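# Drop the towel into the pedal bin, lid closed

## Task

Get the towel inside the pedal bin, and leave the lid to fall back closed over it.

## Robot and tools

Robot: two UR-style arms, left_arm and right_arm, each carrying a 16-motor four-digit hand (index, middle, ring, thumb). right_arm has a right hand; left_arm has its mirror, a left hand. Calibrated bases in the scene frame: left_arm at (+0.090, +0.566, 0), right_arm at (-0.069, -0.715, 0), both turned only slightly about z. A camera stand stands behind the arms. Cameras: cam_high and cam_low, each 672x504.

Frames. Scene frame: origin at table-top height, midway between the nominal bases; +z up, +x out over the table, left_arm on the +y side (this is not the image side). Each arm's reported hand position, orientation (quat_wxyz), velocities and Hand target are in that arm's own base frame. Offsets you send are along the axes of that arm's current Hand target. Hand point axes: +z runs along the straight fingers toward the tips; +y points out of the palm face (palm surface at y = -0.062 m); +x runs across the palm, away from the thumb on the right hand but toward the thumb on the left hand. A rigid mast near the wrist on the palm side can strike things.

A row is 48 numbers, each in [-1, 1], one list covering both arms even if only one moves. Left arm first: dx, dy, dz, rx, ry, rz, then 16 hand motor goals, then current_limit, speed. Right arm follows in the same 24-number layout. The six pose numbers are an offset, not a pose: they are measured from the arm's Hand target as it stood when the action (or move) began, along that target's axes. 1.0 equals 0.6 m or 180 degrees; rx, ry, rz form a single rotation vector. All six at 0 means hold or re-request the current Hand target. Every row in an action counts from the same start, so sending the same offset in a later call moves further. Commanded orientation gets clipped to within 32 degrees of the measured one per step.

Hand numbers are absolute goals, not offsets, scaled between each hinge's two stops. Order: index_mcp, index_abd, index_pip, index_dip, middle_mcp, middle_abd, middle_pip, middle_dip, ring_mcp, ring_abd, ring_pip, ring_dip, thumb_cmc, thumb_axl, thumb_mcp, thumb_ipl. Values where each hinge is straight: _mcp +0.75, _abd 0.00, _pip +0.58, _dip +0.70, thumb_cmc +0.71, thumb_axl +0.68, thumb_mcp +0.23, thumb_ipl +0.17. Going toward -1 curls fingers toward the palm and swings the thumb round in front of the palm. A 0 is a real goal; to keep a hand unchanged, copy back its hand_goal, hand_current_limit and hand_speed. current_limit maps -1..+1 to 0..550 mA (floor 11 mA); speed sets the set-point rate as (speed + 1)/2 of 8.5 rad/s. Starting values: +0.4 and -0.6; they persist until rewritten.

Tools:
- execute_actions(actions, cameras): actions is a list of actions; each action is up to 15 rows, one per 1/30 s step, and a short action repeats its final row to fill 15 steps. Images appear only for an empty list or when cameras names them (["all"], [] or names).
- move(target, speed, blend, stop_force, zero, blocking, cameras): straight-line path for each hand point. target is one 48-number row or a list of up to 15 rows; all rows are offsets from the same starting Hand targets. speed in m/s, 0.002 to 3.2, default 0.25 (turning up to twice that in rad/s); may be one value per target. blend in m rounds corners in a list; 0 stops at each. stop_force in N, 4 to 120, ends an arm's path when its wrist sensor feels that much push; unreliable when the hand turns, cannot be combined with blocking=false, and should be omitted when backing off a contact. zero (default true) re-zeroes before the move. Whole move capped at 10 s. Result adds a move: line: done, off_target, moving, held or fault, plus limits=paced (pose clipped) or limits=held (steps withheld).
- wait(seconds 0 to 10, cameras); stop(cameras) brakes a running move.
- zoom_image(camera cam_high or cam_low, region [x0, y0, x1, y1] in pixels, at most 504 each side).
- zero_wrist_force(arm); read_manual(section); finished_scene(scene 1 or 2), which is final.

Results: end_effector_position (m), quaternion, velocities; Hand target (base for your next offsets; the hand often rests short, so resend the gap as an offset); Joint positions and torques; Wrist force/torque along hand axes plus the peak since last shown; per motor hand_goal, hand_measured, hand_current_ma, hand_state (moving, goal, blocked, overload); MOTOR HOT, fault lines. After a HAND FAULT line, the remaining motion calls in that reply are skipped.

Avoid: net force near 150 N or joint torque at load limits (elbow 130, wrists 46.9 N m) causes a 10 s arm stop; arms are stiff, so never aim past a firm contact. Motors at 495 mA or more for 5 s shut down; motors at 85 °C brake the arm. Don't let the arms or hands touch each other, don't swing paths close to an arm's own base, don't hit fixed or heavy objects hard, don't drop or release moving items, and never leave anything off the table.

Each tool is called after "Emit:" as a command line: name --argument value for each argument, lists and objects as JSON in quotes; but a table of rows of numbers goes row by row, as --pt "numbers of a row", without its own name.

## Session

Emit:
execute_actions --actions '[]'

Scene clock: 0.00 s.
left_arm: end_effector_position=(+0.5310, -0.6589, +0.3495) hand_goal=(+0.754, +0.000, +0.576, +0.696, +0.754, +0.000, +0.576, +0.696, +0.754, +0.000, +0.576, +0.696, +0.714, +0.678, +0.226, +0.168) hand_measured=(+0.754, +0.000, +0.576, +0.696, +0.754, +0.000, +0.576, +0.696, +0.754, +0.000, +0.576, +0.696, +0.714, +0.678, +0.226, +0.168) hand_current_ma=(+0, +0, +0, +0, +0, +0, +0, +0, +0, +0, +0, +0, +0, +0, +0, +0) hand_state=(goal, goal, goal, goal, goal, goal, goal, goal, goal, goal, goal, goal, goal, goal, goal, goal) hand_current_limit=0.40 hand_speed=-0.60 end_effector_quat_wxyz=(+0.292, +0.311, +0.712, -0.558) | right_arm: end_effector_position=(+0.9784, -0.6671, +0.3848) hand_goal=(+0.754, +0.000, +0.576, +0.696, +0.754, +0.000, +0.576, +0.696, +0.754, +0.000, +0.576, +0.696, +0.714, +0.678, +0.226, +0.168) hand_measured=(+0.754, +0.000, +0.576, +0.696, +0.754, +0.000, +0.576, +0.696, +0.754, +0.000, +0.576, +0.696, +0.714, +0.678, +0.226, +0.168) hand_current_ma=(+0, +0, +0, +0, +0, +0, +0, +0, +0, +0, +0, +0, +0, +0, +0, +0) hand_state=(goal, goal, goal, goal, goal, goal, goal, goal, goal, goal, goal, goal, goal, goal, goal, goal) hand_current_limit=0.40 hand_speed=-0.60 end_effector_quat_wxyz=(+0.040, +0.564, -0.530, +0.632)
Joint positions: left_arm=[-1.033 -1.401 1.754 -0.121 2.028 0.998] | right_arm=[-0.676 -0.827 0.844 0.183 1.71 -0.851]
Joint velocities: within noise
Joint torques (N m): no reading
Motor temperatures (°C): left_arm=[33 33 32 34 37 36] | right_arm=[33 30 34 37 36 42]
Wrist force (N): no reading
Wrist torque (N m): no reading
Wrist force, peak (N): no reading
Hand target: left_arm +0.5310, -0.6589, +0.3495; +0.292, +0.311, +0.712, -0.558 | right_arm +0.9784, -0.6671, +0.3848; +0.040, +0.564, -0.530, +0.632

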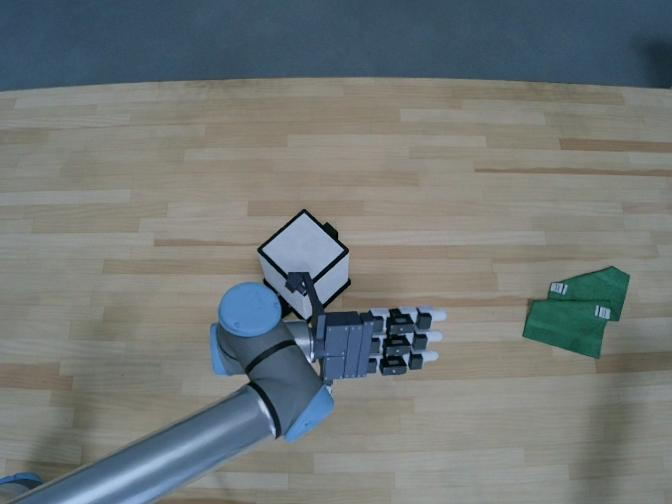

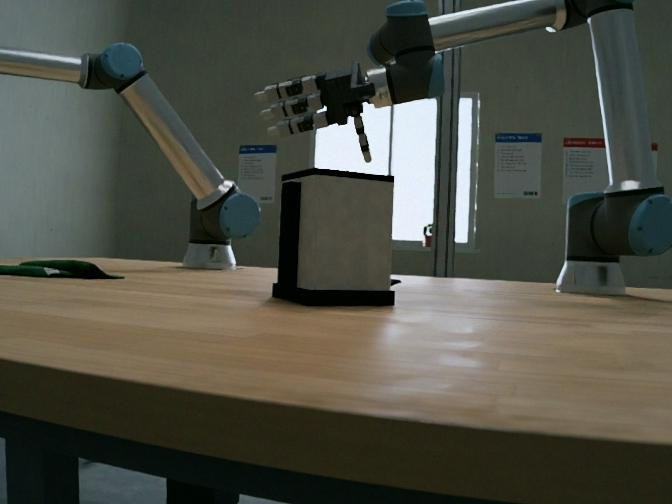

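Emit:
zoom_image --camera "cam_high" --region '[220, 190, 400, 340]'

Emit:
zoom_image --camera "cam_low" --region '[240, 140, 440, 330]'

Emit:
zoom_image --camera "cam_high" --region '[500, 240, 660, 380]'

Emit:
zoom_image --camera "cam_low" --region '[0, 220, 200, 320]'

Scaled by 2.800 from the camera's 672x504 image, which has a finer 960x720 frame.

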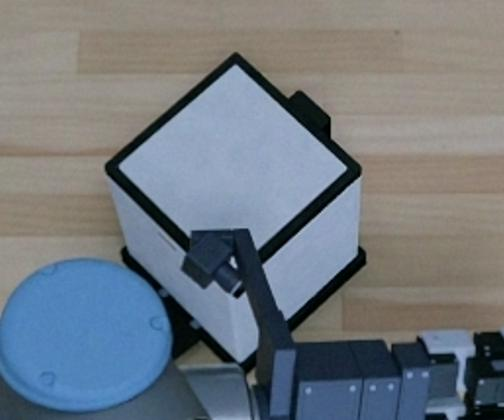

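Scaled by 2.520 from the camera's 672x504 image, which has a finer 960x720 frame.

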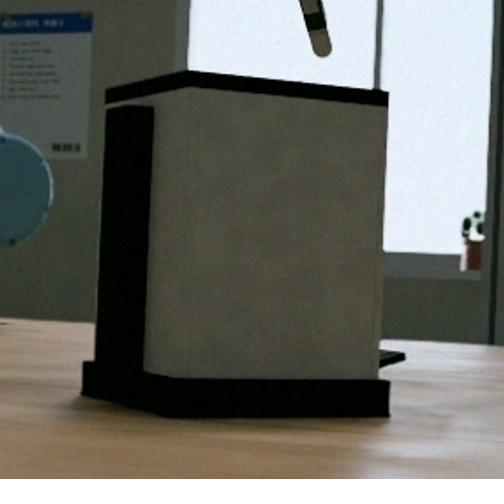

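Scaled by 3.150 from the camera's 672x504 image, which has a finer 960x720 frame.

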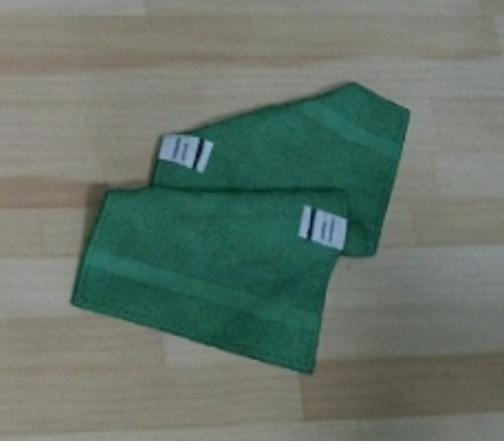

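Scaled by 2.520 from the camera's 672x504 image, which has a finer 960x720 frame.

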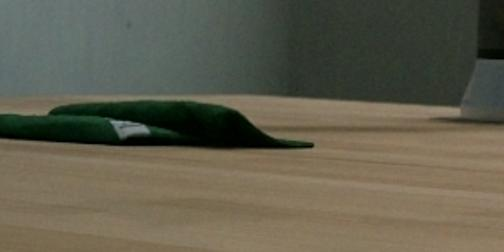

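Emit:
move --pt "0.1222 0.1478 -0.731 -0.334 -0.3729 -0.8158 0.753 0 -0.956 -0.174 -0.616 0 -0.3 -0.174 -0.616 0 -0.3 -0.174 -0.571 0.677 0.225 0.168 0.6 -0.6 -0.8532 -0.2387 -0.9402 0.0925 -0.2412 0.2052 0.205 0 0.139 0.406 0.205 0 0.139 0.406 0.205 0 0.139 0.406 -0.786 0.677 0.056 0.168 0.4 -0.6" --speed 0.5 --cameras '["all"]'

Scene clock: 318.13 s.
left_arm: end_effector_position=(+0.5226, -0.2060, +0.3300) hand_goal=(+0.754, +0.000, -0.956, -0.174, -0.616, +0.000, -0.300, -0.174, -0.616, +0.000, -0.300, -0.174, -0.570, +0.678, +0.226, +0.168) hand_measured=(+0.752, +0.000, -0.950, -0.172, -0.604, +0.000, -0.296, -0.172, -0.604, +0.000, -0.296, -0.172, -0.572, +0.678, +0.224, +0.168) hand_current_ma=(-1, +0, +4, +1, +12, +0, +3, +2, +13, +0, +3, +1, -1, +0, -1, +0) hand_state=(goal, goal, goal, goal, goal, goal, goal, goal, goal, goal, goal, goal, goal, goal, goal, goal) hand_current_limit=0.60 hand_speed=-0.60 end_effector_quat_wxyz=(+0.070, +0.903, -0.393, +0.159) | right_arm: end_effector_position=(+0.8782, +0.0788, +0.1994) hand_goal=(+0.206, +0.000, +0.140, +0.406, +0.206, +0.000, +0.140, +0.406, +0.206, +0.000, +0.140, +0.406, -0.786, +0.678, +0.056, +0.168) hand_measured=(+0.202, +0.000, +0.142, +0.410, +0.202, +0.000, +0.142, +0.408, +0.202, +0.000, +0.142, +0.410, -0.780, +0.678, +0.058, +0.168) hand_current_ma=(-14, +1, +8, +12, -14, +1, +8, +9, -12, +1, +8, +11, +28, -3, +8, -1) hand_state=(goal, goal, goal, goal, goal, goal, goal, goal, goal, goal, goal, goal, goal, goal, goal, goal) hand_current_limit=0.40 hand_speed=-0.60 end_effector_quat_wxyz=(-0.430, +0.561, -0.561, +0.431)
Joint positions: left_arm=[-0.48 -1.465 1.817 0.888 1.687 -1.248] | right_arm=[-0.18 -1.259 1.818 -0.294 1.398 -0.047]
Joint torques (N m): left_arm=[5.57 -37.38 -49.27 5.47 2.86 -2.68] | right_arm=[16.46 -46.67 -28.12 -2.61 1.58 3.4]
Wrist force (N): left_arm=[-2.4 0.0 0.3] | right_arm=[0.5 0.4 -0.9]
Wrist torque (N m): left_arm=[0.25 0.41 -0.07] | right_arm=[0.32 -0.09 -0.09]
Wrist force, peak (N): left_arm=[-3.7 -0.6 0.3] | right_arm=[1.3 0.5 -1.0]
Hand target: left_arm +0.5226, -0.2060, +0.3299; +0.070, +0.903, -0.393, +0.159 | right_arm +0.8782, +0.0788, +0.1994; -0.430, +0.561, -0.561, +0.431
Off the commanded pose: left_arm 0.000 m, 0 deg | right_arm 0.000 m, 0 deg.
move: done

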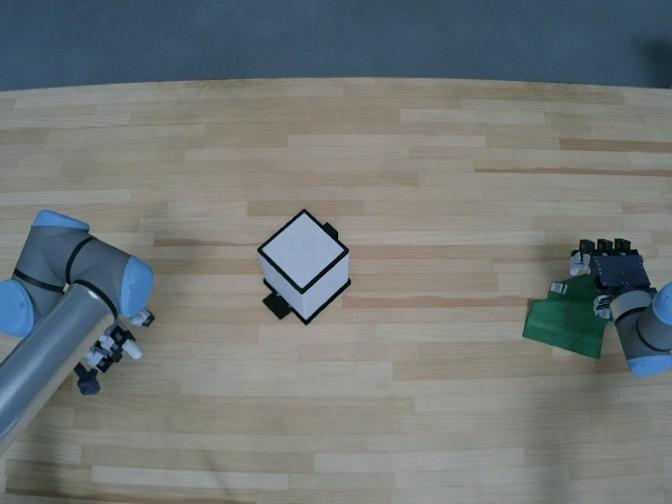

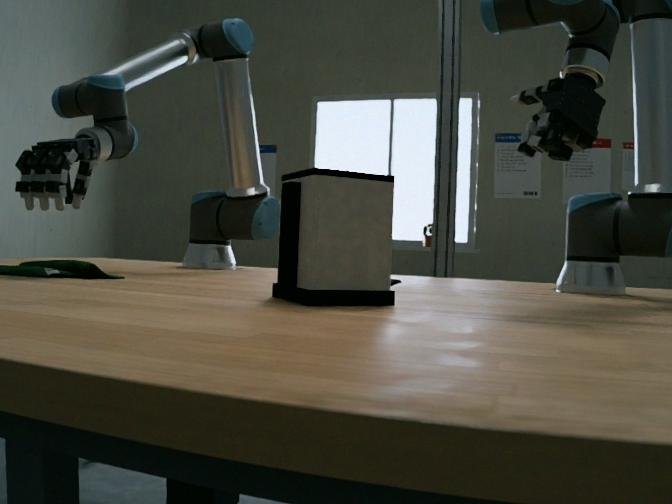

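Emit:
zoom_image --camera "cam_high" --region '[240, 200, 360, 340]'

Emit:
zoom_image --camera "cam_high" --region '[500, 220, 672, 390]'

Emit:
zoom_image --camera "cam_low" --region '[0, 120, 200, 300]'

Scaled by 3.600 from the camera's 672x504 image, which has a finer 960x720 frame.

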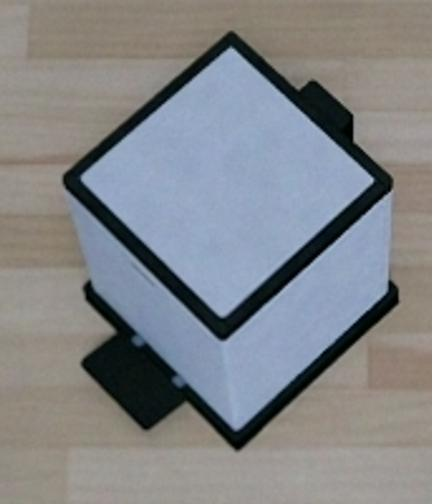

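Scaled by 2.930 from the camera's 672x504 image, which has a finer 960x720 frame.

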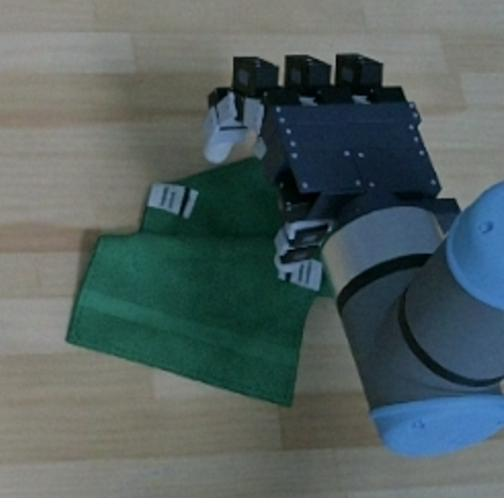

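Scaled by 2.520 from the camera's 672x504 image, which has a finer 960x720 frame.

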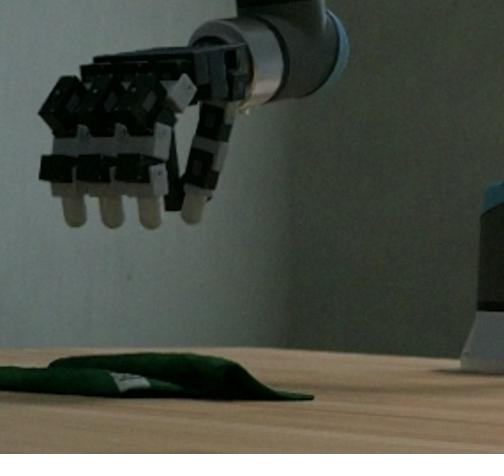

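Emit:
move --pt "0.3002 0.166 0.3931 0 0 0 0.753 0 -0.956 -0.174 -0.616 0 -0.3 -0.174 -0.616 0 -0.3 -0.174 -0.571 0.677 0.225 0.168 0.6 -0.6 0.0417 0.1852 0.0497 0 0 0 0.205 0 0.139 0.406 0.205 0 0.139 0.406 0.205 0 0.139 0.406 -0.786 0.677 0.056 0.168 0.4 -0.6" --speed 0.3 --cameras '["all"]'

Emit:
zoom_image --camera "cam_high" --region '[180, 190, 360, 370]'

Emit:
zoom_image --camera "cam_high" --region '[500, 220, 672, 390]'

Emit:
zoom_image --camera "cam_low" --region '[0, 180, 200, 320]'

Scene clock: 353.37 s.
left_arm: end_effector_position=(+0.6196, -0.4570, +0.1701) hand_goal=(+0.754, +0.000, -0.956, -0.174, -0.616, +0.000, -0.300, -0.174, -0.616, +0.000, -0.300, -0.174, -0.570, +0.678, +0.226, +0.168) hand_measured=(+0.752, +0.000, -0.950, -0.172, -0.604, +0.000, -0.296, -0.172, -0.604, +0.000, -0.296, -0.172, -0.572, +0.678, +0.224, +0.168) hand_current_ma=(+0, +0, +4, +1, +12, +0, +3, +2, +13, +0, +3, +1, -1, +0, -2, +0) hand_state=(goal, goal, goal, goal, goal, goal, goal, goal, goal, goal, goal, goal, goal, goal, goal, goal) hand_current_limit=0.60 hand_speed=-0.60 end_effector_quat_wxyz=(+0.070, +0.903, -0.393, +0.159) | right_arm: end_effector_position=(+0.8784, +0.0538, +0.0844) hand_goal=(+0.206, +0.000, +0.140, +0.406, +0.206, +0.000, +0.140, +0.406, +0.206, +0.000, +0.140, +0.406, -0.786, +0.678, +0.056, +0.168) hand_measured=(+0.202, +0.000, +0.142, +0.410, +0.202, +0.000, +0.142, +0.408, +0.202, +0.000, +0.142, +0.410, -0.780, +0.678, +0.058, +0.168) hand_current_ma=(-14, +1, +8, +12, -14, +1, +8, +9, -13, +1, +8, +11, +25, -3, +8, -1) hand_state=(goal, goal, goal, goal, goal, goal, goal, goal, goal, goal, goal, goal, goal, goal, goal, goal) hand_current_limit=0.40 hand_speed=-0.60 end_effector_quat_wxyz=(-0.430, +0.561, -0.561, +0.431)
Joint positions: left_arm=[-0.74 -1.085 1.612 0.695 1.6 -1.494] | right_arm=[-0.219 -1.141 1.897 -0.489 1.361 -0.057]
Joint torques (N m): left_arm=[-9 -68.84 -46.15 5.41 -1.79 -2.86] | right_arm=[-20.34 -53.02 -23.78 -3.12 -2.11 -3.49]
Wrist force (N): left_arm=[-2.7 0.3 0.7] | right_arm=[0.1 0.0 -0.8]
Wrist torque (N m): left_arm=[0.24 0.45 -0.09] | right_arm=[0.27 -0.04 0.04]
Wrist force, peak (N): left_arm=[-3.7 -0.9 -1.0] | right_arm=[1.1 0.2 -1.3]
Hand target: left_arm +0.6196, -0.4570, +0.1700; +0.070, +0.903, -0.393, +0.159 | right_arm +0.8784, +0.0538, +0.0843; -0.430, +0.561, -0.561, +0.431
Off the commanded pose: left_arm 0.000 m, 0 deg | right_arm 0.000 m, 0 deg.
move: done

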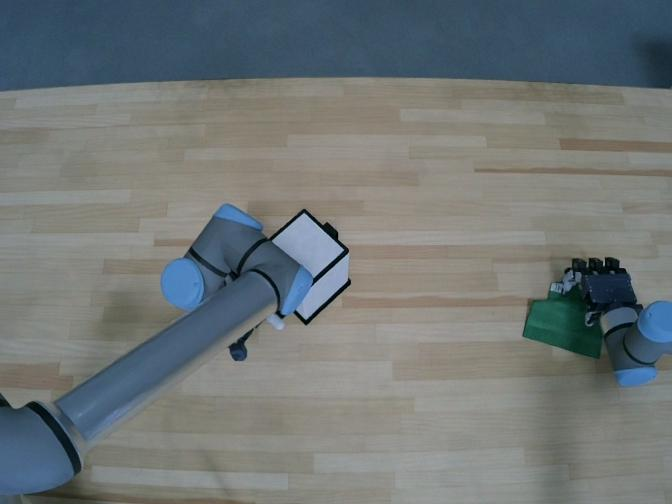

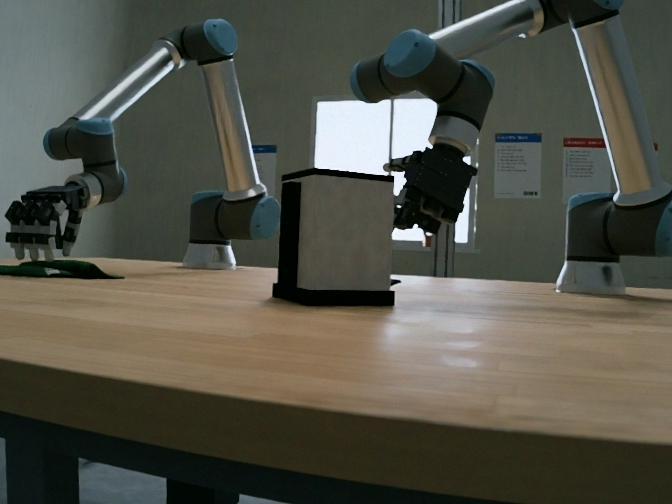

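Scaled by 2.800 from the camera's 672x504 image, which has a finer 960x720 frame.

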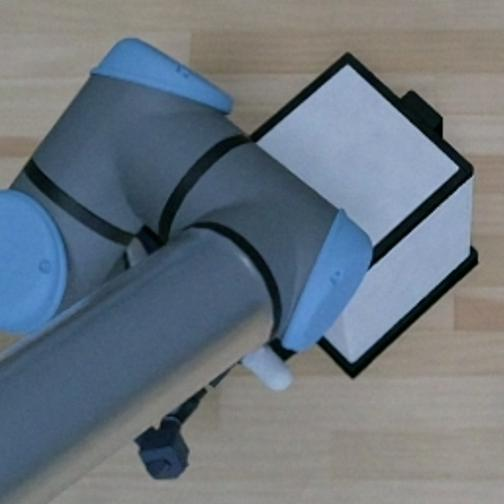

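Scaled by 2.930 from the camera's 672x504 image, which has a finer 960x720 frame.

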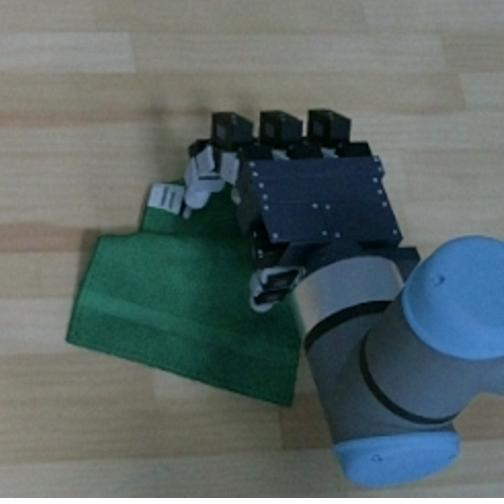

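Scaled by 2.520 from the camera's 672x504 image, which has a finer 960x720 frame.

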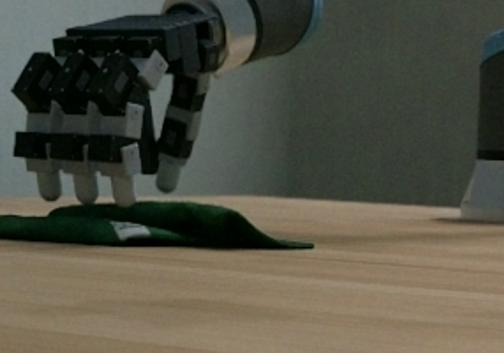

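Emit:
zoom_image --camera "cam_low" --region '[360, 110, 500, 310]'

Scaled by 2.520 from the camera's 672x504 image, which has a finer 960x720 frame.

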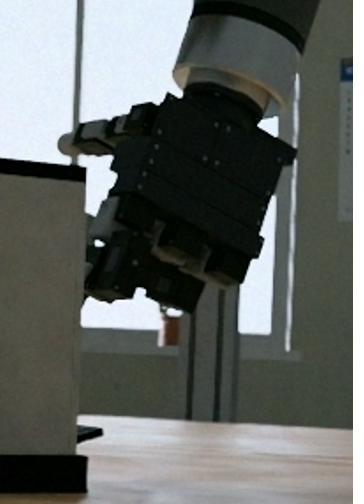

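Emit:
move --pt "-0.0562 0.0235 0.1128 0 0 0 0.753 0 -0.956 -0.174 -0.616 0 -0.3 -0.174 -0.616 0 -0.3 -0.174 -0.571 0.677 0.225 0.168 0.6 -0.6 -0.0333 0.048 -0.0217 0 0 0 0.205 0 0.139 0.406 0.205 0 0.139 0.406 0.205 0 0.139 0.406 -0.786 0.677 0.056 0.168 0.4 -0.6" --speed 0.15 --cameras '["all"]'

Emit:
zoom_image --camera "cam_high" --region '[500, 220, 672, 390]'

Emit:
zoom_image --camera "cam_low" --region '[0, 180, 200, 320]'

Emit:
zoom_image --camera "cam_low" --region '[360, 150, 500, 310]'

Scene clock: 394.23 s.
left_arm: end_effector_position=(+0.6034, -0.4604, +0.0950) hand_goal=(+0.754, +0.000, -0.956, -0.174, -0.616, +0.000, -0.300, -0.174, -0.616, +0.000, -0.300, -0.174, -0.570, +0.678, +0.226, +0.168) hand_measured=(+0.752, +0.000, -0.950, -0.172, -0.604, +0.000, -0.296, -0.172, -0.604, +0.000, -0.296, -0.172, -0.572, +0.678, +0.224, +0.168) hand_current_ma=(+0, +0, +4, +1, +12, +0, +3, +2, +13, +0, +3, +1, -1, +0, -2, +0) hand_state=(goal, goal, goal, goal, goal, goal, goal, goal, goal, goal, goal, goal, goal, goal, goal, goal) hand_current_limit=0.60 hand_speed=-0.60 end_effector_quat_wxyz=(+0.070, +0.903, -0.393, +0.159) | right_arm: end_effector_position=(+0.8584, +0.0737, +0.0599) hand_goal=(+0.206, +0.000, +0.140, +0.406, +0.206, +0.000, +0.140, +0.406, +0.206, +0.000, +0.140, +0.406, -0.786, +0.678, +0.056, +0.168) hand_measured=(+0.202, +0.000, +0.142, +0.410, +0.202, +0.000, +0.142, +0.408, +0.204, +0.000, +0.142, +0.408, -0.780, +0.678, +0.058, +0.168) hand_current_ma=(-15, +1, +8, +12, -14, -1, +8, +9, -8, -3, +8, +10, +23, -3, +8, -1) hand_state=(goal, goal, goal, goal, goal, goal, goal, goal, goal, goal, goal, goal, goal, goal, goal, goal) hand_current_limit=0.40 hand_speed=-0.60 end_effector_quat_wxyz=(-0.430, +0.561, -0.561, +0.431)
Joint positions: left_arm=[-0.761 -1.034 1.688 0.569 1.593 -1.514] | right_arm=[-0.194 -1.135 1.948 -0.547 1.384 -0.051]
Joint torques (N m): left_arm=[-15.8 -69.04 -25.56 1.09 -1.52 -3.03] | right_arm=[16.18 -50.39 -20.93 -2.56 1.42 3.53]
Wrist force (N): left_arm=[-2.4 -0.2 0.4] | right_arm=[1.1 -0.8 -0.8]
Wrist torque (N m): left_arm=[0.20 0.41 -0.07] | right_arm=[0.37 -0.07 -0.16]
Wrist force, peak (N): left_arm=[-3.4 0.0 1.1] | right_arm=[1.4 -1.4 -1.6]
Hand target: left_arm +0.6034, -0.4604, +0.0949; +0.070, +0.903, -0.393, +0.159 | right_arm +0.8584, +0.0738, +0.0598; -0.430, +0.561, -0.561, +0.431
Off the commanded pose: left_arm 0.000 m, 0 deg | right_arm 0.000 m, 0 deg.
move: done

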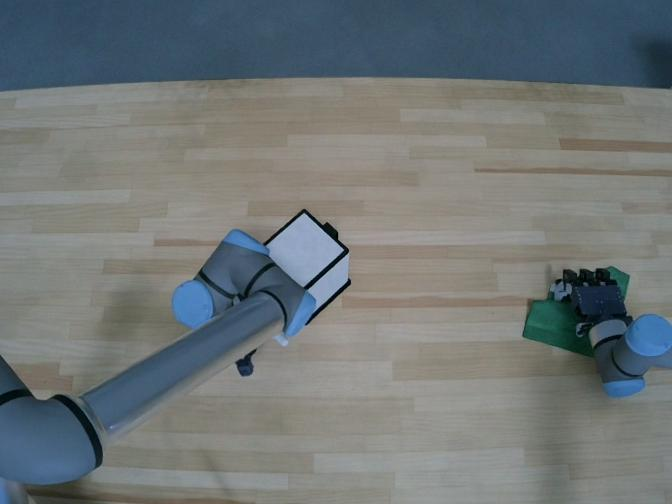

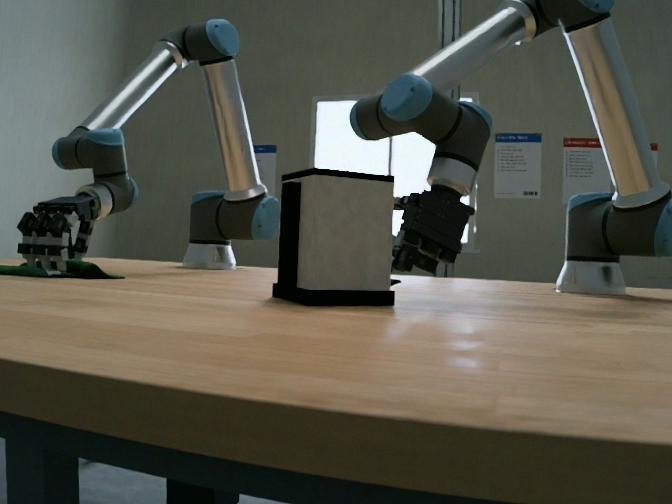

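Scaled by 2.930 from the camera's 672x504 image, which has a finer 960x720 frame.

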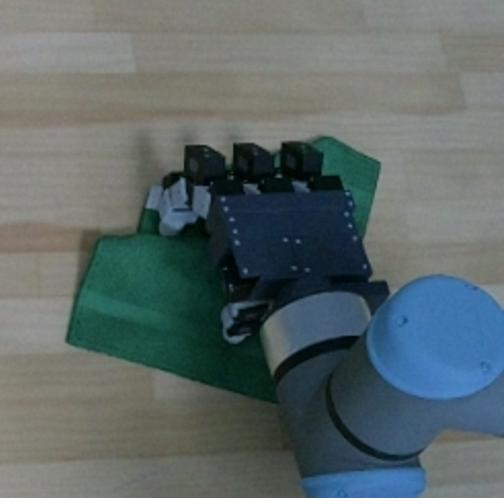

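Scaled by 2.520 from the camera's 672x504 image, which has a finer 960x720 frame.

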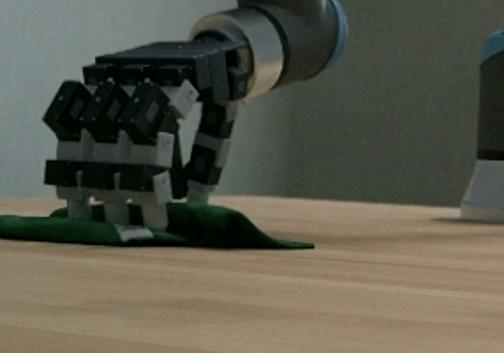

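Scaled by 3.150 from the camera's 672x504 image, which has a finer 960x720 frame.

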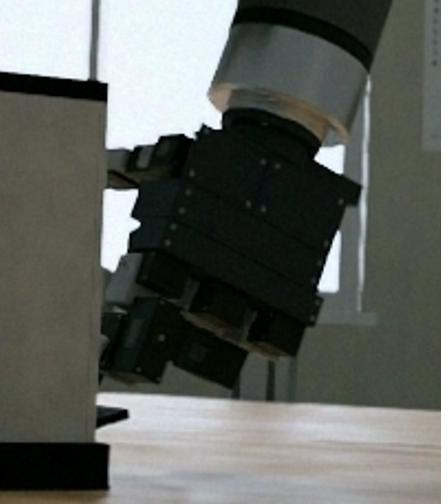

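Emit:
move --target '[0,0,0,0,0,0,0.753,0,-0.956,-0.174,-0.616,0,-0.3,-0.174,-0.616,0,-0.3,-0.174,-0.571,0.677,0.225,0.168,0.6,-0.6,0,0.0161,0.0043,0,0,0,0.205,0,0.139,0.406,0.205,0,0.139,0.406,0.205,0,0.139,0.406,-0.786,0.677,0.056,0.168,0.5,-0.9]' --speed 0.03 --stop_force 12

Emit:
move --target '[0,0,0,0,0,0,0.753,0,-0.956,-0.174,-0.616,0,-0.3,-0.174,-0.616,0,-0.3,-0.174,-0.571,0.677,0.225,0.168,0.6,-0.6,0,0.0129,0.0035,0,0,0,-0.068,0,-0.08,0.188,-0.068,0,-0.08,0.188,-0.068,0,-0.08,0.188,-0.786,0.677,-0.169,0.06,0.6,-0.9]' --speed 0.01 --cameras '["all"]'

Emit:
zoom_image --camera "cam_high" --region '[500, 220, 672, 390]'

Emit:
zoom_image --camera "cam_low" --region '[0, 180, 200, 320]'

Scene clock: 416.40 s.
left_arm: end_effector_position=(+0.6034, -0.4604, +0.0949) hand_goal=(+0.754, +0.000, -0.956, -0.174, -0.616, +0.000, -0.300, -0.174, -0.616, +0.000, -0.300, -0.174, -0.570, +0.678, +0.226, +0.168) hand_measured=(+0.752, +0.000, -0.950, -0.172, -0.604, +0.000, -0.296, -0.172, -0.604, +0.000, -0.296, -0.172, -0.572, +0.678, +0.224, +0.168) hand_current_ma=(+0, +0, +4, +1, +12, +0, +3, +2, +13, +0, +3, +1, -1, +0, -2, +0) hand_state=(goal, goal, goal, goal, goal, goal, goal, goal, goal, goal, goal, goal, goal, goal, goal, goal) hand_current_limit=0.60 hand_speed=-0.60 end_effector_quat_wxyz=(+0.070, +0.903, -0.393, +0.159) | right_arm: end_effector_position=(+0.8584, +0.0737, +0.0569) hand_goal=(+0.206, +0.000, +0.140, +0.406, +0.206, +0.000, +0.140, +0.406, +0.206, +0.000, +0.140, +0.406, -0.786, +0.678, +0.056, +0.168) hand_measured=(+0.202, +0.000, +0.142, +0.410, +0.218, +0.000, +0.128, +0.394, +0.224, -0.002, +0.124, +0.384, -0.780, +0.678, +0.058, +0.168) hand_current_ma=(-15, +1, +8, +12, +52, -3, -49, -51, +83, -4, -68, -90, +23, -3, +8, -1) hand_state=(goal, goal, goal, goal, goal, goal, goal, goal, goal, goal, goal, blocked, goal, goal, goal, goal) hand_current_limit=0.50 hand_speed=-0.90 end_effector_quat_wxyz=(-0.430, +0.561, -0.561, +0.431)
Joint positions: left_arm=[-0.761 -1.034 1.688 0.569 1.593 -1.514] | right_arm=[-0.194 -1.131 1.949 -0.552 1.384 -0.051]
Joint torques (N m): left_arm=[-10.52 -68.79 -26.06 0.75 -1.64 -3.11] | right_arm=[11.92 -85.01 -31.7 2.41 1.23 3.1]
Wrist force (N): left_arm=[-2.9 0.1 0.8] | right_arm=[0.7 -10.5 -4.5]
Wrist torque (N m): left_arm=[0.20 0.49 -0.12] | right_arm=[0.59 0.10 -0.60]
Wrist force, peak (N): left_arm=[-3.2 0.3 0.1] | right_arm=[-0.1 -15.7 -6.0]
Hand target: left_arm +0.6034, -0.4604, +0.0949; +0.070, +0.903, -0.393, +0.159 | right_arm +0.8584, +0.0737, +0.0569; -0.430, +0.561, -0.561, +0.431 (not the last commanded pose)
Off the commanded pose: left_arm 0.000 m, 0 deg | right_arm 0.007 m, 0 deg.
move: contact (right_arm)

Scene clock: 417.67 s.
left_arm: end_effector_position=(+0.6034, -0.4604, +0.0949) hand_goal=(+0.754, +0.000, -0.956, -0.174, -0.616, +0.000, -0.300, -0.174, -0.616, +0.000, -0.300, -0.174, -0.570, +0.678, +0.226, +0.168) hand_measured=(+0.752, +0.000, -0.950, -0.172, -0.604, +0.000, -0.296, -0.172, -0.604, +0.000, -0.296, -0.172, -0.572, +0.678, +0.224, +0.168) hand_current_ma=(+0, +0, +4, +1, +12, +0, +3, +2, +13, +0, +3, +1, -1, +0, -2, +0) hand_state=(goal, goal, goal, goal, goal, goal, goal, goal, goal, goal, goal, goal, goal, goal, goal, goal) hand_current_limit=0.60 hand_speed=-0.60 end_effector_quat_wxyz=(+0.070, +0.903, -0.393, +0.159) | right_arm: end_effector_position=(+0.8585, +0.0737, +0.0488) hand_goal=(-0.068, +0.000, -0.080, +0.188, -0.068, +0.000, -0.080, +0.188, -0.068, +0.000, -0.080, +0.188, -0.786, +0.678, -0.168, +0.060) hand_measured=(-0.044, +0.000, -0.064, +0.198, +0.042, -0.002, -0.046, +0.204, -0.060, -0.002, -0.072, +0.192, -0.780, +0.678, -0.060, +0.078) hand_current_ma=(+113, +1, +65, +40, +440, -8, +151, +66, +31, -4, +30, +18, +23, -1, +440, +106) hand_state=(blocked, goal, goal, goal, blocked, goal, blocked, goal, goal, goal, goal, goal, goal, goal, blocked, goal) hand_current_limit=0.60 hand_speed=-0.90 end_effector_quat_wxyz=(-0.430, +0.561, -0.561, +0.431)
Joint positions: left_arm=[-0.761 -1.034 1.688 0.569 1.593 -1.514] | right_arm=[-0.194 -1.121 1.952 -0.566 1.384 -0.051]
Joint torques (N m): left_arm=[-13.12 -71.32 -25.95 0.98 -1.86 -3.39] | right_arm=[11.11 -51.03 -20.08 -2.83 1.51 2.85]
Wrist force (N): left_arm=[-2.6 0.3 0.5] | right_arm=[0.3 -1.2 -1.1]
Wrist torque (N m): left_arm=[0.26 0.43 -0.09] | right_arm=[0.20 -0.01 -0.16]
Wrist force, peak (N): left_arm=[-3.0 -0.1 0.4] | right_arm=[0.3 -10.0 -3.9]
Hand target: left_arm +0.6034, -0.4604, +0.0949; +0.070, +0.903, -0.393, +0.159 | right_arm +0.8585, +0.0737, +0.0488; -0.430, +0.561, -0.561, +0.431
Off the commanded pose: left_arm 0.000 m, 0 deg | right_arm 0.000 m, 0 deg.
move: done

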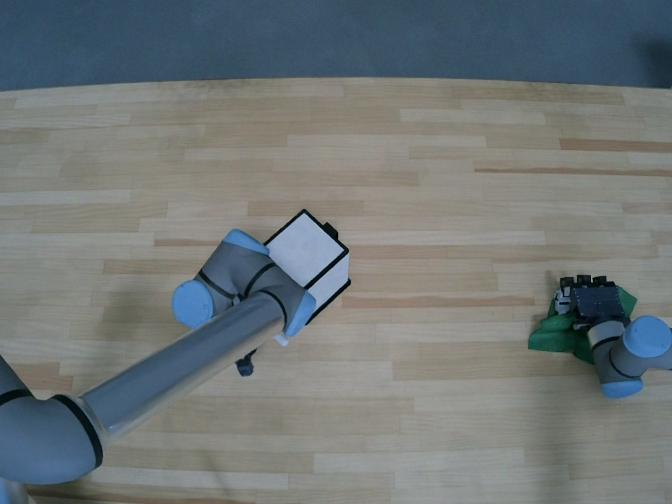

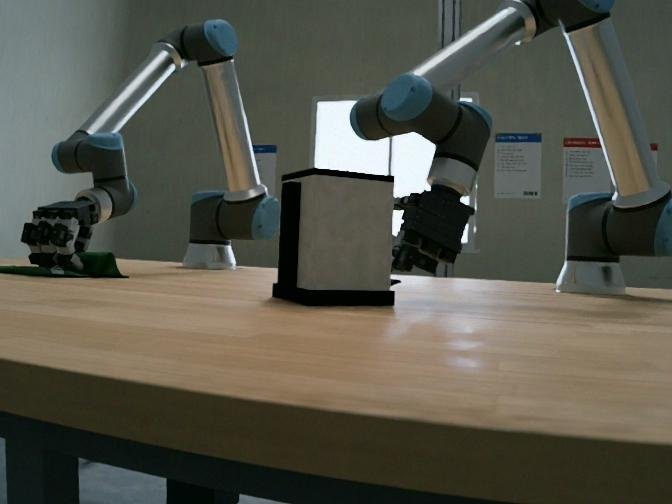

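Scaled by 2.930 from the camera's 672x504 image, which has a finer 960x720 frame.

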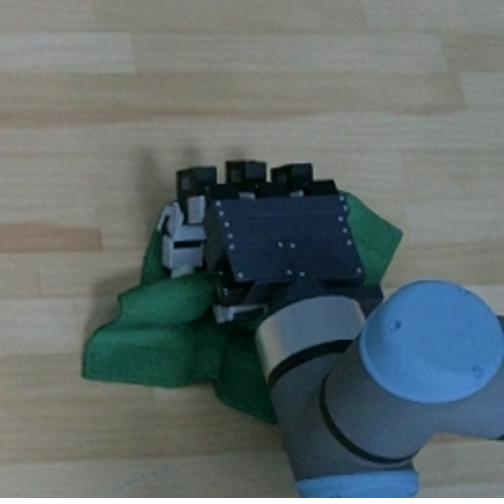

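Scaled by 2.520 from the camera's 672x504 image, which has a finer 960x720 frame.

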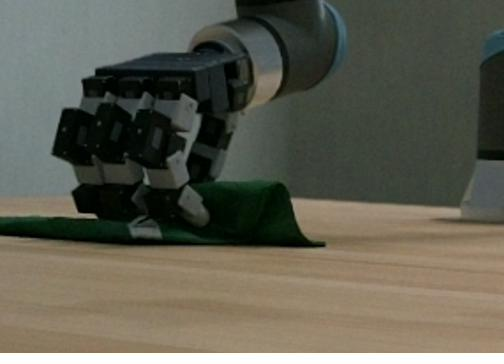

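Emit:
move --target '[0,0,0,0,0,0,0.753,0,-0.956,-0.174,-0.616,0,-0.3,-0.174,-0.616,0,-0.3,-0.174,-0.571,0.677,0.225,0.168,0.6,-0.6,0,0,0,0,0,0,-0.274,0,-0.3,-0.03,-0.274,0,-0.3,-0.03,-0.274,0,-0.3,-0.03,-0.786,0.677,-0.281,-0.103,0.6,-0.9]'

Emit:
move --target '[0,0,0,0,0,0,0.753,0,-0.956,-0.174,-0.616,0,-0.3,-0.174,-0.616,0,-0.3,-0.174,-0.571,0.677,0.225,0.168,0.6,-0.6,0,-0.209,-0.056,0,0,0,-0.274,0,-0.3,-0.03,-0.274,0,-0.3,-0.03,-0.274,0,-0.3,-0.03,-0.786,0.677,-0.281,-0.103,0.6,-0.9]' --speed 0.12 --cameras '["all"]'

Emit:
zoom_image --camera "cam_high" --region '[500, 220, 672, 390]'

Emit:
zoom_image --camera "cam_low" --region '[0, 120, 200, 320]'

Scene clock: 426.77 s.
left_arm: end_effector_position=(+0.6034, -0.4604, +0.0949) hand_goal=(+0.754, +0.000, -0.956, -0.174, -0.616, +0.000, -0.300, -0.174, -0.616, +0.000, -0.300, -0.174, -0.570, +0.678, +0.226, +0.168) hand_measured=(+0.752, +0.000, -0.950, -0.172, -0.604, +0.000, -0.296, -0.172, -0.604, +0.000, -0.296, -0.172, -0.572, +0.678, +0.224, +0.168) hand_current_ma=(+0, +0, +4, +1, +12, +0, +3, +2, +13, +0, +3, +1, -1, +0, -2, +0) hand_state=(goal, goal, goal, goal, goal, goal, goal, goal, goal, goal, goal, goal, goal, goal, goal, goal) hand_current_limit=0.60 hand_speed=-0.60 end_effector_quat_wxyz=(+0.070, +0.903, -0.393, +0.159) | right_arm: end_effector_position=(+0.8585, +0.0737, +0.0488) hand_goal=(-0.274, +0.000, -0.300, -0.030, -0.274, +0.000, -0.300, -0.030, -0.274, +0.000, -0.300, -0.030, -0.786, +0.678, -0.280, -0.102) hand_measured=(-0.148, +0.010, -0.218, +0.016, +0.066, -0.008, -0.072, +0.010, -0.270, -0.002, -0.294, -0.026, -0.784, +0.680, -0.052, +0.056) hand_current_ma=(+440, +33, +380, +204, +440, -24, +440, +177, +17, -4, +24, +14, +9, +12, +440, +439) hand_state=(blocked, goal, blocked, blocked, blocked, goal, blocked, blocked, goal, goal, goal, goal, goal, goal, blocked, blocked) hand_current_limit=0.60 hand_speed=-0.90 end_effector_quat_wxyz=(-0.430, +0.561, -0.561, +0.431)
Joint positions: left_arm=[-0.761 -1.034 1.688 0.569 1.593 -1.514] | right_arm=[-0.194 -1.121 1.952 -0.566 1.384 -0.051]
Joint torques (N m): left_arm=[-12.52 -70.73 -27.01 1.26 -1.49 -2.84] | right_arm=[8.73 -54.69 -23.89 -2.35 1.33 3.01]
Wrist force (N): left_arm=[-2.7 0.2 0.2] | right_arm=[0.4 -0.3 -0.6]
Wrist torque (N m): left_arm=[0.26 0.44 -0.11] | right_arm=[0.26 -0.07 -0.11]
Wrist force, peak (N): left_arm=[-3.1 0.2 0.6] | right_arm=[0.6 -2.6 -1.2]
Hand target: left_arm +0.6034, -0.4604, +0.0949; +0.070, +0.903, -0.393, +0.159 | right_arm +0.8585, +0.0737, +0.0488; -0.430, +0.561, -0.561, +0.431
Off the commanded pose: left_arm 0.000 m, 0 deg | right_arm 0.000 m, 0 deg.
move: done

Scene clock: 428.30 s.
left_arm: end_effector_position=(+0.6034, -0.4604, +0.0949) hand_goal=(+0.754, +0.000, -0.956, -0.174, -0.616, +0.000, -0.300, -0.174, -0.616, +0.000, -0.300, -0.174, -0.570, +0.678, +0.226, +0.168) hand_measured=(+0.752, +0.000, -0.950, -0.172, -0.604, +0.000, -0.296, -0.172, -0.604, +0.000, -0.296, -0.172, -0.572, +0.678, +0.224, +0.168) hand_current_ma=(+0, +0, +4, +1, +12, +0, +3, +2, +13, +0, +3, +1, -1, +0, -2, +0) hand_state=(goal, goal, goal, goal, goal, goal, goal, goal, goal, goal, goal, goal, goal, goal, goal, goal) hand_current_limit=0.60 hand_speed=-0.60 end_effector_quat_wxyz=(+0.070, +0.903, -0.393, +0.159) | right_arm: end_effector_position=(+0.8583, +0.0739, +0.1786) hand_goal=(-0.274, +0.000, -0.300, -0.030, -0.274, +0.000, -0.300, -0.030, -0.274, +0.000, -0.300, -0.030, -0.786, +0.678, -0.280, -0.102) hand_measured=(-0.148, +0.010, -0.222, +0.012, +0.068, -0.008, -0.072, +0.006, -0.270, -0.002, -0.294, -0.026, -0.784, +0.680, -0.046, +0.044) hand_current_ma=(+440, +33, +353, +188, +440, -24, +440, +161, +16, -4, +24, +14, +6, +12, +440, +440) hand_state=(blocked, goal, blocked, blocked, blocked, goal, blocked, blocked, goal, goal, goal, goal, goal, goal, blocked, blocked) hand_current_limit=0.60 hand_speed=-0.90 end_effector_quat_wxyz=(-0.430, +0.561, -0.561, +0.431)
Joint positions: left_arm=[-0.761 -1.034 1.688 0.569 1.593 -1.514] | right_arm=[-0.194 -1.269 1.876 -0.341 1.384 -0.051]
Joint torques (N m): left_arm=[-13.81 -70.82 -25.58 0.66 -1.87 -2.96] | right_arm=[1.36 -90.31 -43.59 0.36 -0.28 -2.09]
Wrist force (N): left_arm=[-2.8 0.0 0.4] | right_arm=[0.4 -0.2 -0.9]
Wrist torque (N m): left_arm=[0.23 0.46 -0.10] | right_arm=[0.30 -0.06 -0.12]
Wrist force, peak (N): left_arm=[-3.0 -0.1 0.3] | right_arm=[0.3 -1.5 -1.4]
Hand target: left_arm +0.6034, -0.4604, +0.0949; +0.070, +0.903, -0.393, +0.159 | right_arm +0.8583, +0.0738, +0.1787; -0.430, +0.561, -0.561, +0.431
Off the commanded pose: left_arm 0.000 m, 0 deg | right_arm 0.000 m, 0 deg.
move: done

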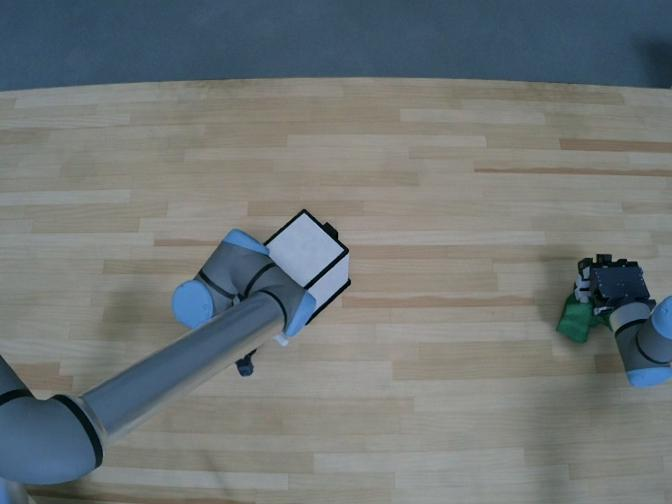

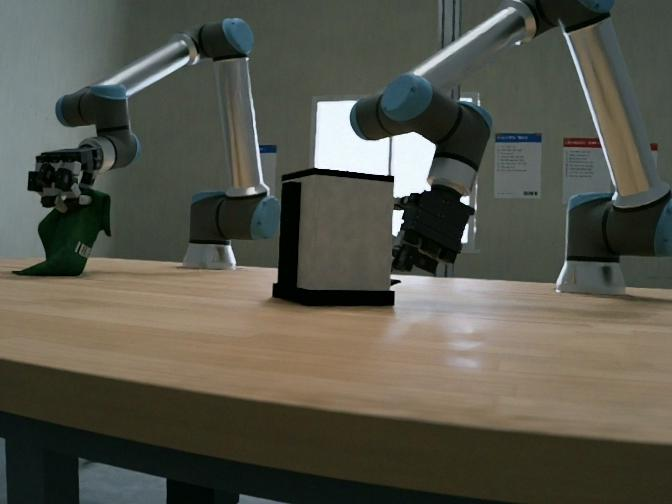

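Scaled by 2.930 from the camera's 672x504 image, which has a finer 960x720 frame.

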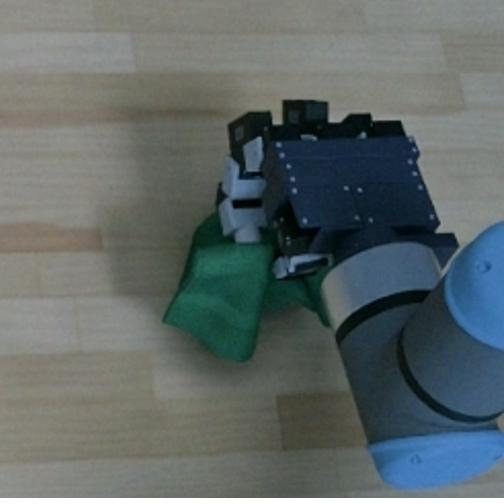

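Scaled by 2.520 from the camera's 672x504 image, which has a finer 960x720 frame.

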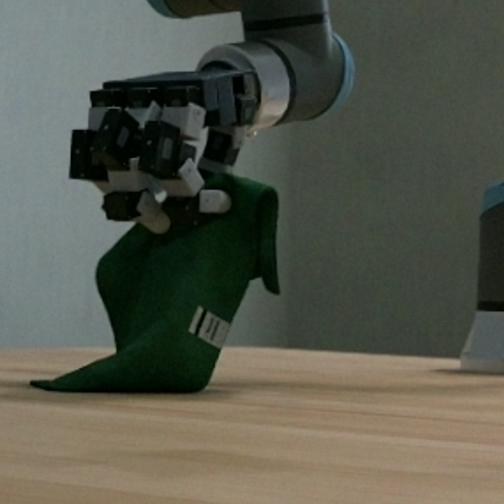

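Emit:
move --target '[0,0,0,0,0,0,0.753,0,-0.956,-0.174,-0.616,0,-0.3,-0.174,-0.616,0,-0.3,-0.174,-0.571,0.677,0.225,0.168,0.6,-0.6,-0.9715,-0.432,-0.1992,0,-0.2286,-0.0613,-0.274,0,-0.3,-0.03,-0.274,0,-0.3,-0.03,-0.274,0,-0.3,-0.03,-0.786,0.677,-0.281,-0.103,0.6,-0.9]' --speed 0.3 --cameras '["all"]'

Scene clock: 462.50 s.
left_arm: end_effector_position=(+0.6034, -0.4604, +0.0949) hand_goal=(+0.754, +0.000, -0.956, -0.174, -0.616, +0.000, -0.300, -0.174, -0.616, +0.000, -0.300, -0.174, -0.570, +0.678, +0.226, +0.168) hand_measured=(+0.752, +0.000, -0.950, -0.172, -0.604, +0.000, -0.296, -0.172, -0.604, +0.000, -0.296, -0.172, -0.572, +0.678, +0.224, +0.168) hand_current_ma=(+0, +0, +4, +1, +12, +0, +3, +2, +13, +0, +3, +1, -1, +0, -2, +0) hand_state=(goal, goal, goal, goal, goal, goal, goal, goal, goal, goal, goal, goal, goal, goal, goal, goal) hand_current_limit=0.60 hand_speed=-0.60 end_effector_quat_wxyz=(+0.070, +0.903, -0.393, +0.159) | right_arm: end_effector_position=(+0.8102, +0.6568, +0.4596) hand_goal=(-0.274, +0.000, -0.300, -0.030, -0.274, +0.000, -0.300, -0.030, -0.274, +0.000, -0.300, -0.030, -0.786, +0.678, -0.280, -0.102) hand_measured=(-0.148, +0.010, -0.224, +0.012, +0.068, -0.008, -0.072, +0.006, -0.270, -0.002, -0.294, -0.026, -0.784, +0.680, -0.046, +0.042) hand_current_ma=(+440, +33, +351, +187, +440, -24, +440, +161, +16, -4, +24, +14, +5, +12, +440, +440) hand_state=(blocked, goal, blocked, blocked, blocked, goal, blocked, blocked, goal, goal, goal, goal, goal, goal, blocked, blocked) hand_current_limit=0.60 hand_speed=-0.90 end_effector_quat_wxyz=(-0.557, +0.726, -0.319, +0.245)
Joint positions: left_arm=[-0.761 -1.034 1.688 0.569 1.593 -1.514] | right_arm=[0.427 -1.111 1.127 0.259 1.266 -0.085]
Joint torques (N m): left_arm=[-13.21 -72.41 -25.42 0.66 -1.66 -2.93] | right_arm=[18.44 -73.82 -49.98 0.67 -2.21 -3.32]
Wrist force (N): left_arm=[-2.9 0.1 0.4] | right_arm=[-0.1 0.3 -0.3]
Wrist torque (N m): left_arm=[0.23 0.48 -0.11] | right_arm=[0.30 -0.01 0.05]
Wrist force, peak (N): left_arm=[-2.9 0.0 1.2] | right_arm=[1.8 1.0 -0.3]
Hand target: left_arm +0.6034, -0.4604, +0.0949; +0.070, +0.903, -0.393, +0.159 | right_arm +0.8102, +0.6569, +0.4596; -0.557, +0.726, -0.319, +0.245
Off the commanded pose: left_arm 0.000 m, 0 deg | right_arm 0.000 m, 0 deg.
move: done

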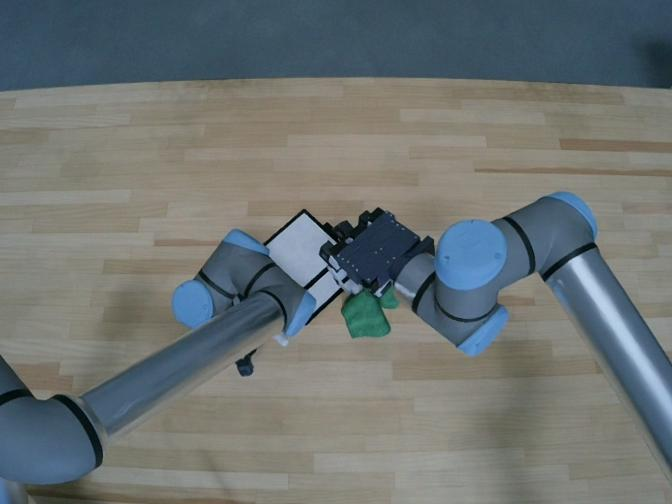

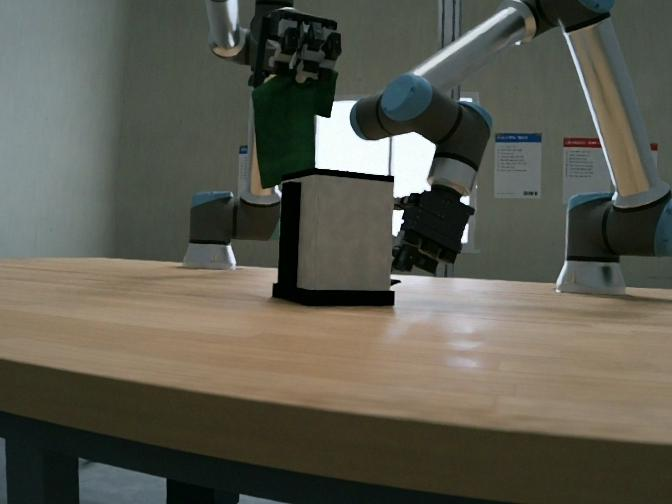

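Emit:
move --target '[-0.0188,0,0.0517,0,0,0,0.753,0,-0.956,-0.174,-0.616,0,-0.3,-0.174,-0.616,0,-0.3,-0.174,-0.571,0.677,0.225,0.168,0.6,-0.6,0,0,0,0,0,0,-0.274,0,-0.3,-0.03,-0.274,0,-0.3,-0.03,-0.274,0,-0.3,-0.03,-0.786,0.677,-0.281,-0.103,0.6,-0.9]' --speed 0.03 --stop_force 35 --cameras '["all"]'

Emit:
zoom_image --camera "cam_low" --region '[240, 0, 480, 310]'

Emit:
zoom_image --camera "cam_high" --region '[220, 180, 420, 360]'

Scene clock: 470.40 s.
left_arm: end_effector_position=(+0.6034, -0.4604, +0.0619) hand_goal=(+0.754, +0.000, -0.956, -0.174, -0.616, +0.000, -0.300, -0.174, -0.616, +0.000, -0.300, -0.174, -0.570, +0.678, +0.226, +0.168) hand_measured=(+0.704, -0.012, -0.998, -0.172, -0.604, +0.000, -0.296, -0.172, -0.604, +0.000, -0.296, -0.172, -0.572, +0.678, +0.224, +0.168) hand_current_ma=(-112, -11, -77, +1, +12, +0, +3, +2, +13, +0, +3, +1, -1, +0, -2, +0) hand_state=(blocked, goal, blocked, goal, goal, goal, goal, goal, goal, goal, goal, goal, goal, goal, goal, goal) hand_current_limit=0.60 hand_speed=-0.60 end_effector_quat_wxyz=(+0.070, +0.903, -0.393, +0.159) | right_arm: end_effector_position=(+0.8102, +0.6569, +0.4596) hand_goal=(-0.274, +0.000, -0.300, -0.030, -0.274, +0.000, -0.300, -0.030, -0.274, +0.000, -0.300, -0.030, -0.786, +0.678, -0.280, -0.102) hand_measured=(-0.148, +0.010, -0.224, +0.012, +0.068, -0.008, -0.072, +0.006, -0.270, -0.002, -0.294, -0.026, -0.784, +0.680, -0.046, +0.042) hand_current_ma=(+440, +33, +351, +187, +440, -24, +440, +160, +16, -4, +24, +14, +5, +12, +440, +440) hand_state=(blocked, goal, blocked, blocked, blocked, goal, blocked, blocked, goal, goal, goal, goal, goal, goal, blocked, blocked) hand_current_limit=0.60 hand_speed=-0.90 end_effector_quat_wxyz=(-0.557, +0.726, -0.319, +0.245)
Joint positions: left_arm=[-0.761 -1 1.703 0.519 1.593 -1.514] | right_arm=[0.427 -1.111 1.127 0.259 1.266 -0.086]
Joint torques (N m): left_arm=[-14.58 -50.15 -13.42 1.17 1.71 -0.66] | right_arm=[16.72 -69.07 -49.64 0.44 -1.88 -3.77]
Wrist force (N): left_arm=[3.2 -9.9 -25.5] | right_arm=[0.0 0.1 -0.5]
Wrist torque (N m): left_arm=[1.75 1.09 0.00] | right_arm=[0.28 -0.02 0.05]
Wrist force, peak (N): left_arm=[3.9 -10.0 -26.2] | right_arm=[0.6 0.4 -0.8]
Hand target: left_arm +0.6034, -0.4604, +0.0619; +0.070, +0.903, -0.393, +0.159 | right_arm +0.8102, +0.6569, +0.4596; -0.557, +0.726, -0.319, +0.245
Off the commanded pose: left_arm 0.000 m, 0 deg | right_arm 0.000 m, 0 deg.
move: done

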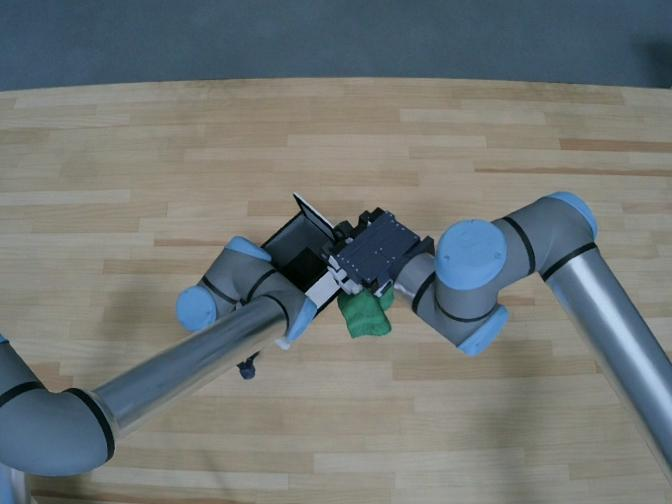

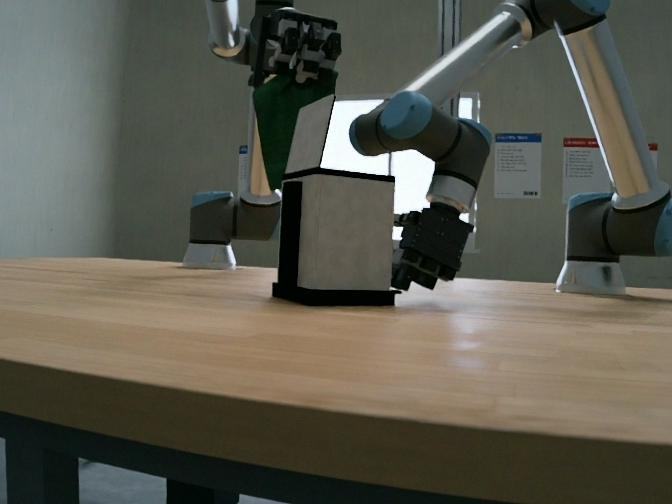

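Scaled by 1.626 from the camera's 672x504 image, which has a finer 960x720 frame.

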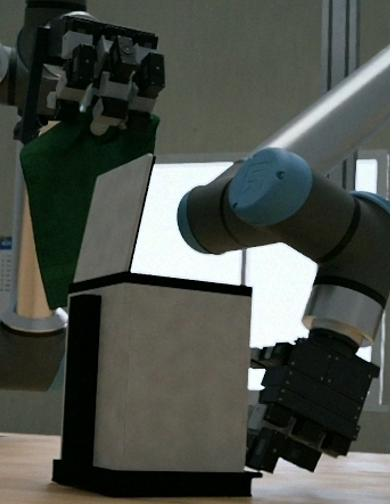

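Scaled by 2.520 from the camera's 672x504 image, which has a finer 960x720 frame.

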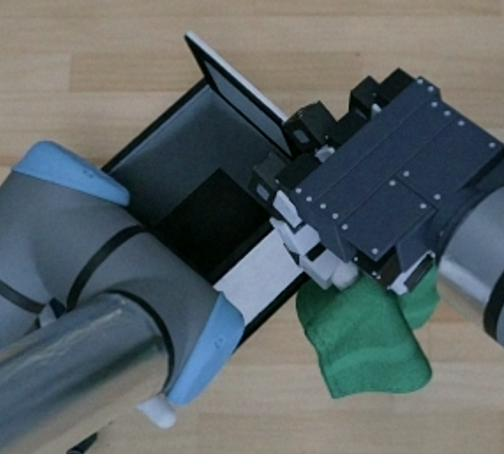

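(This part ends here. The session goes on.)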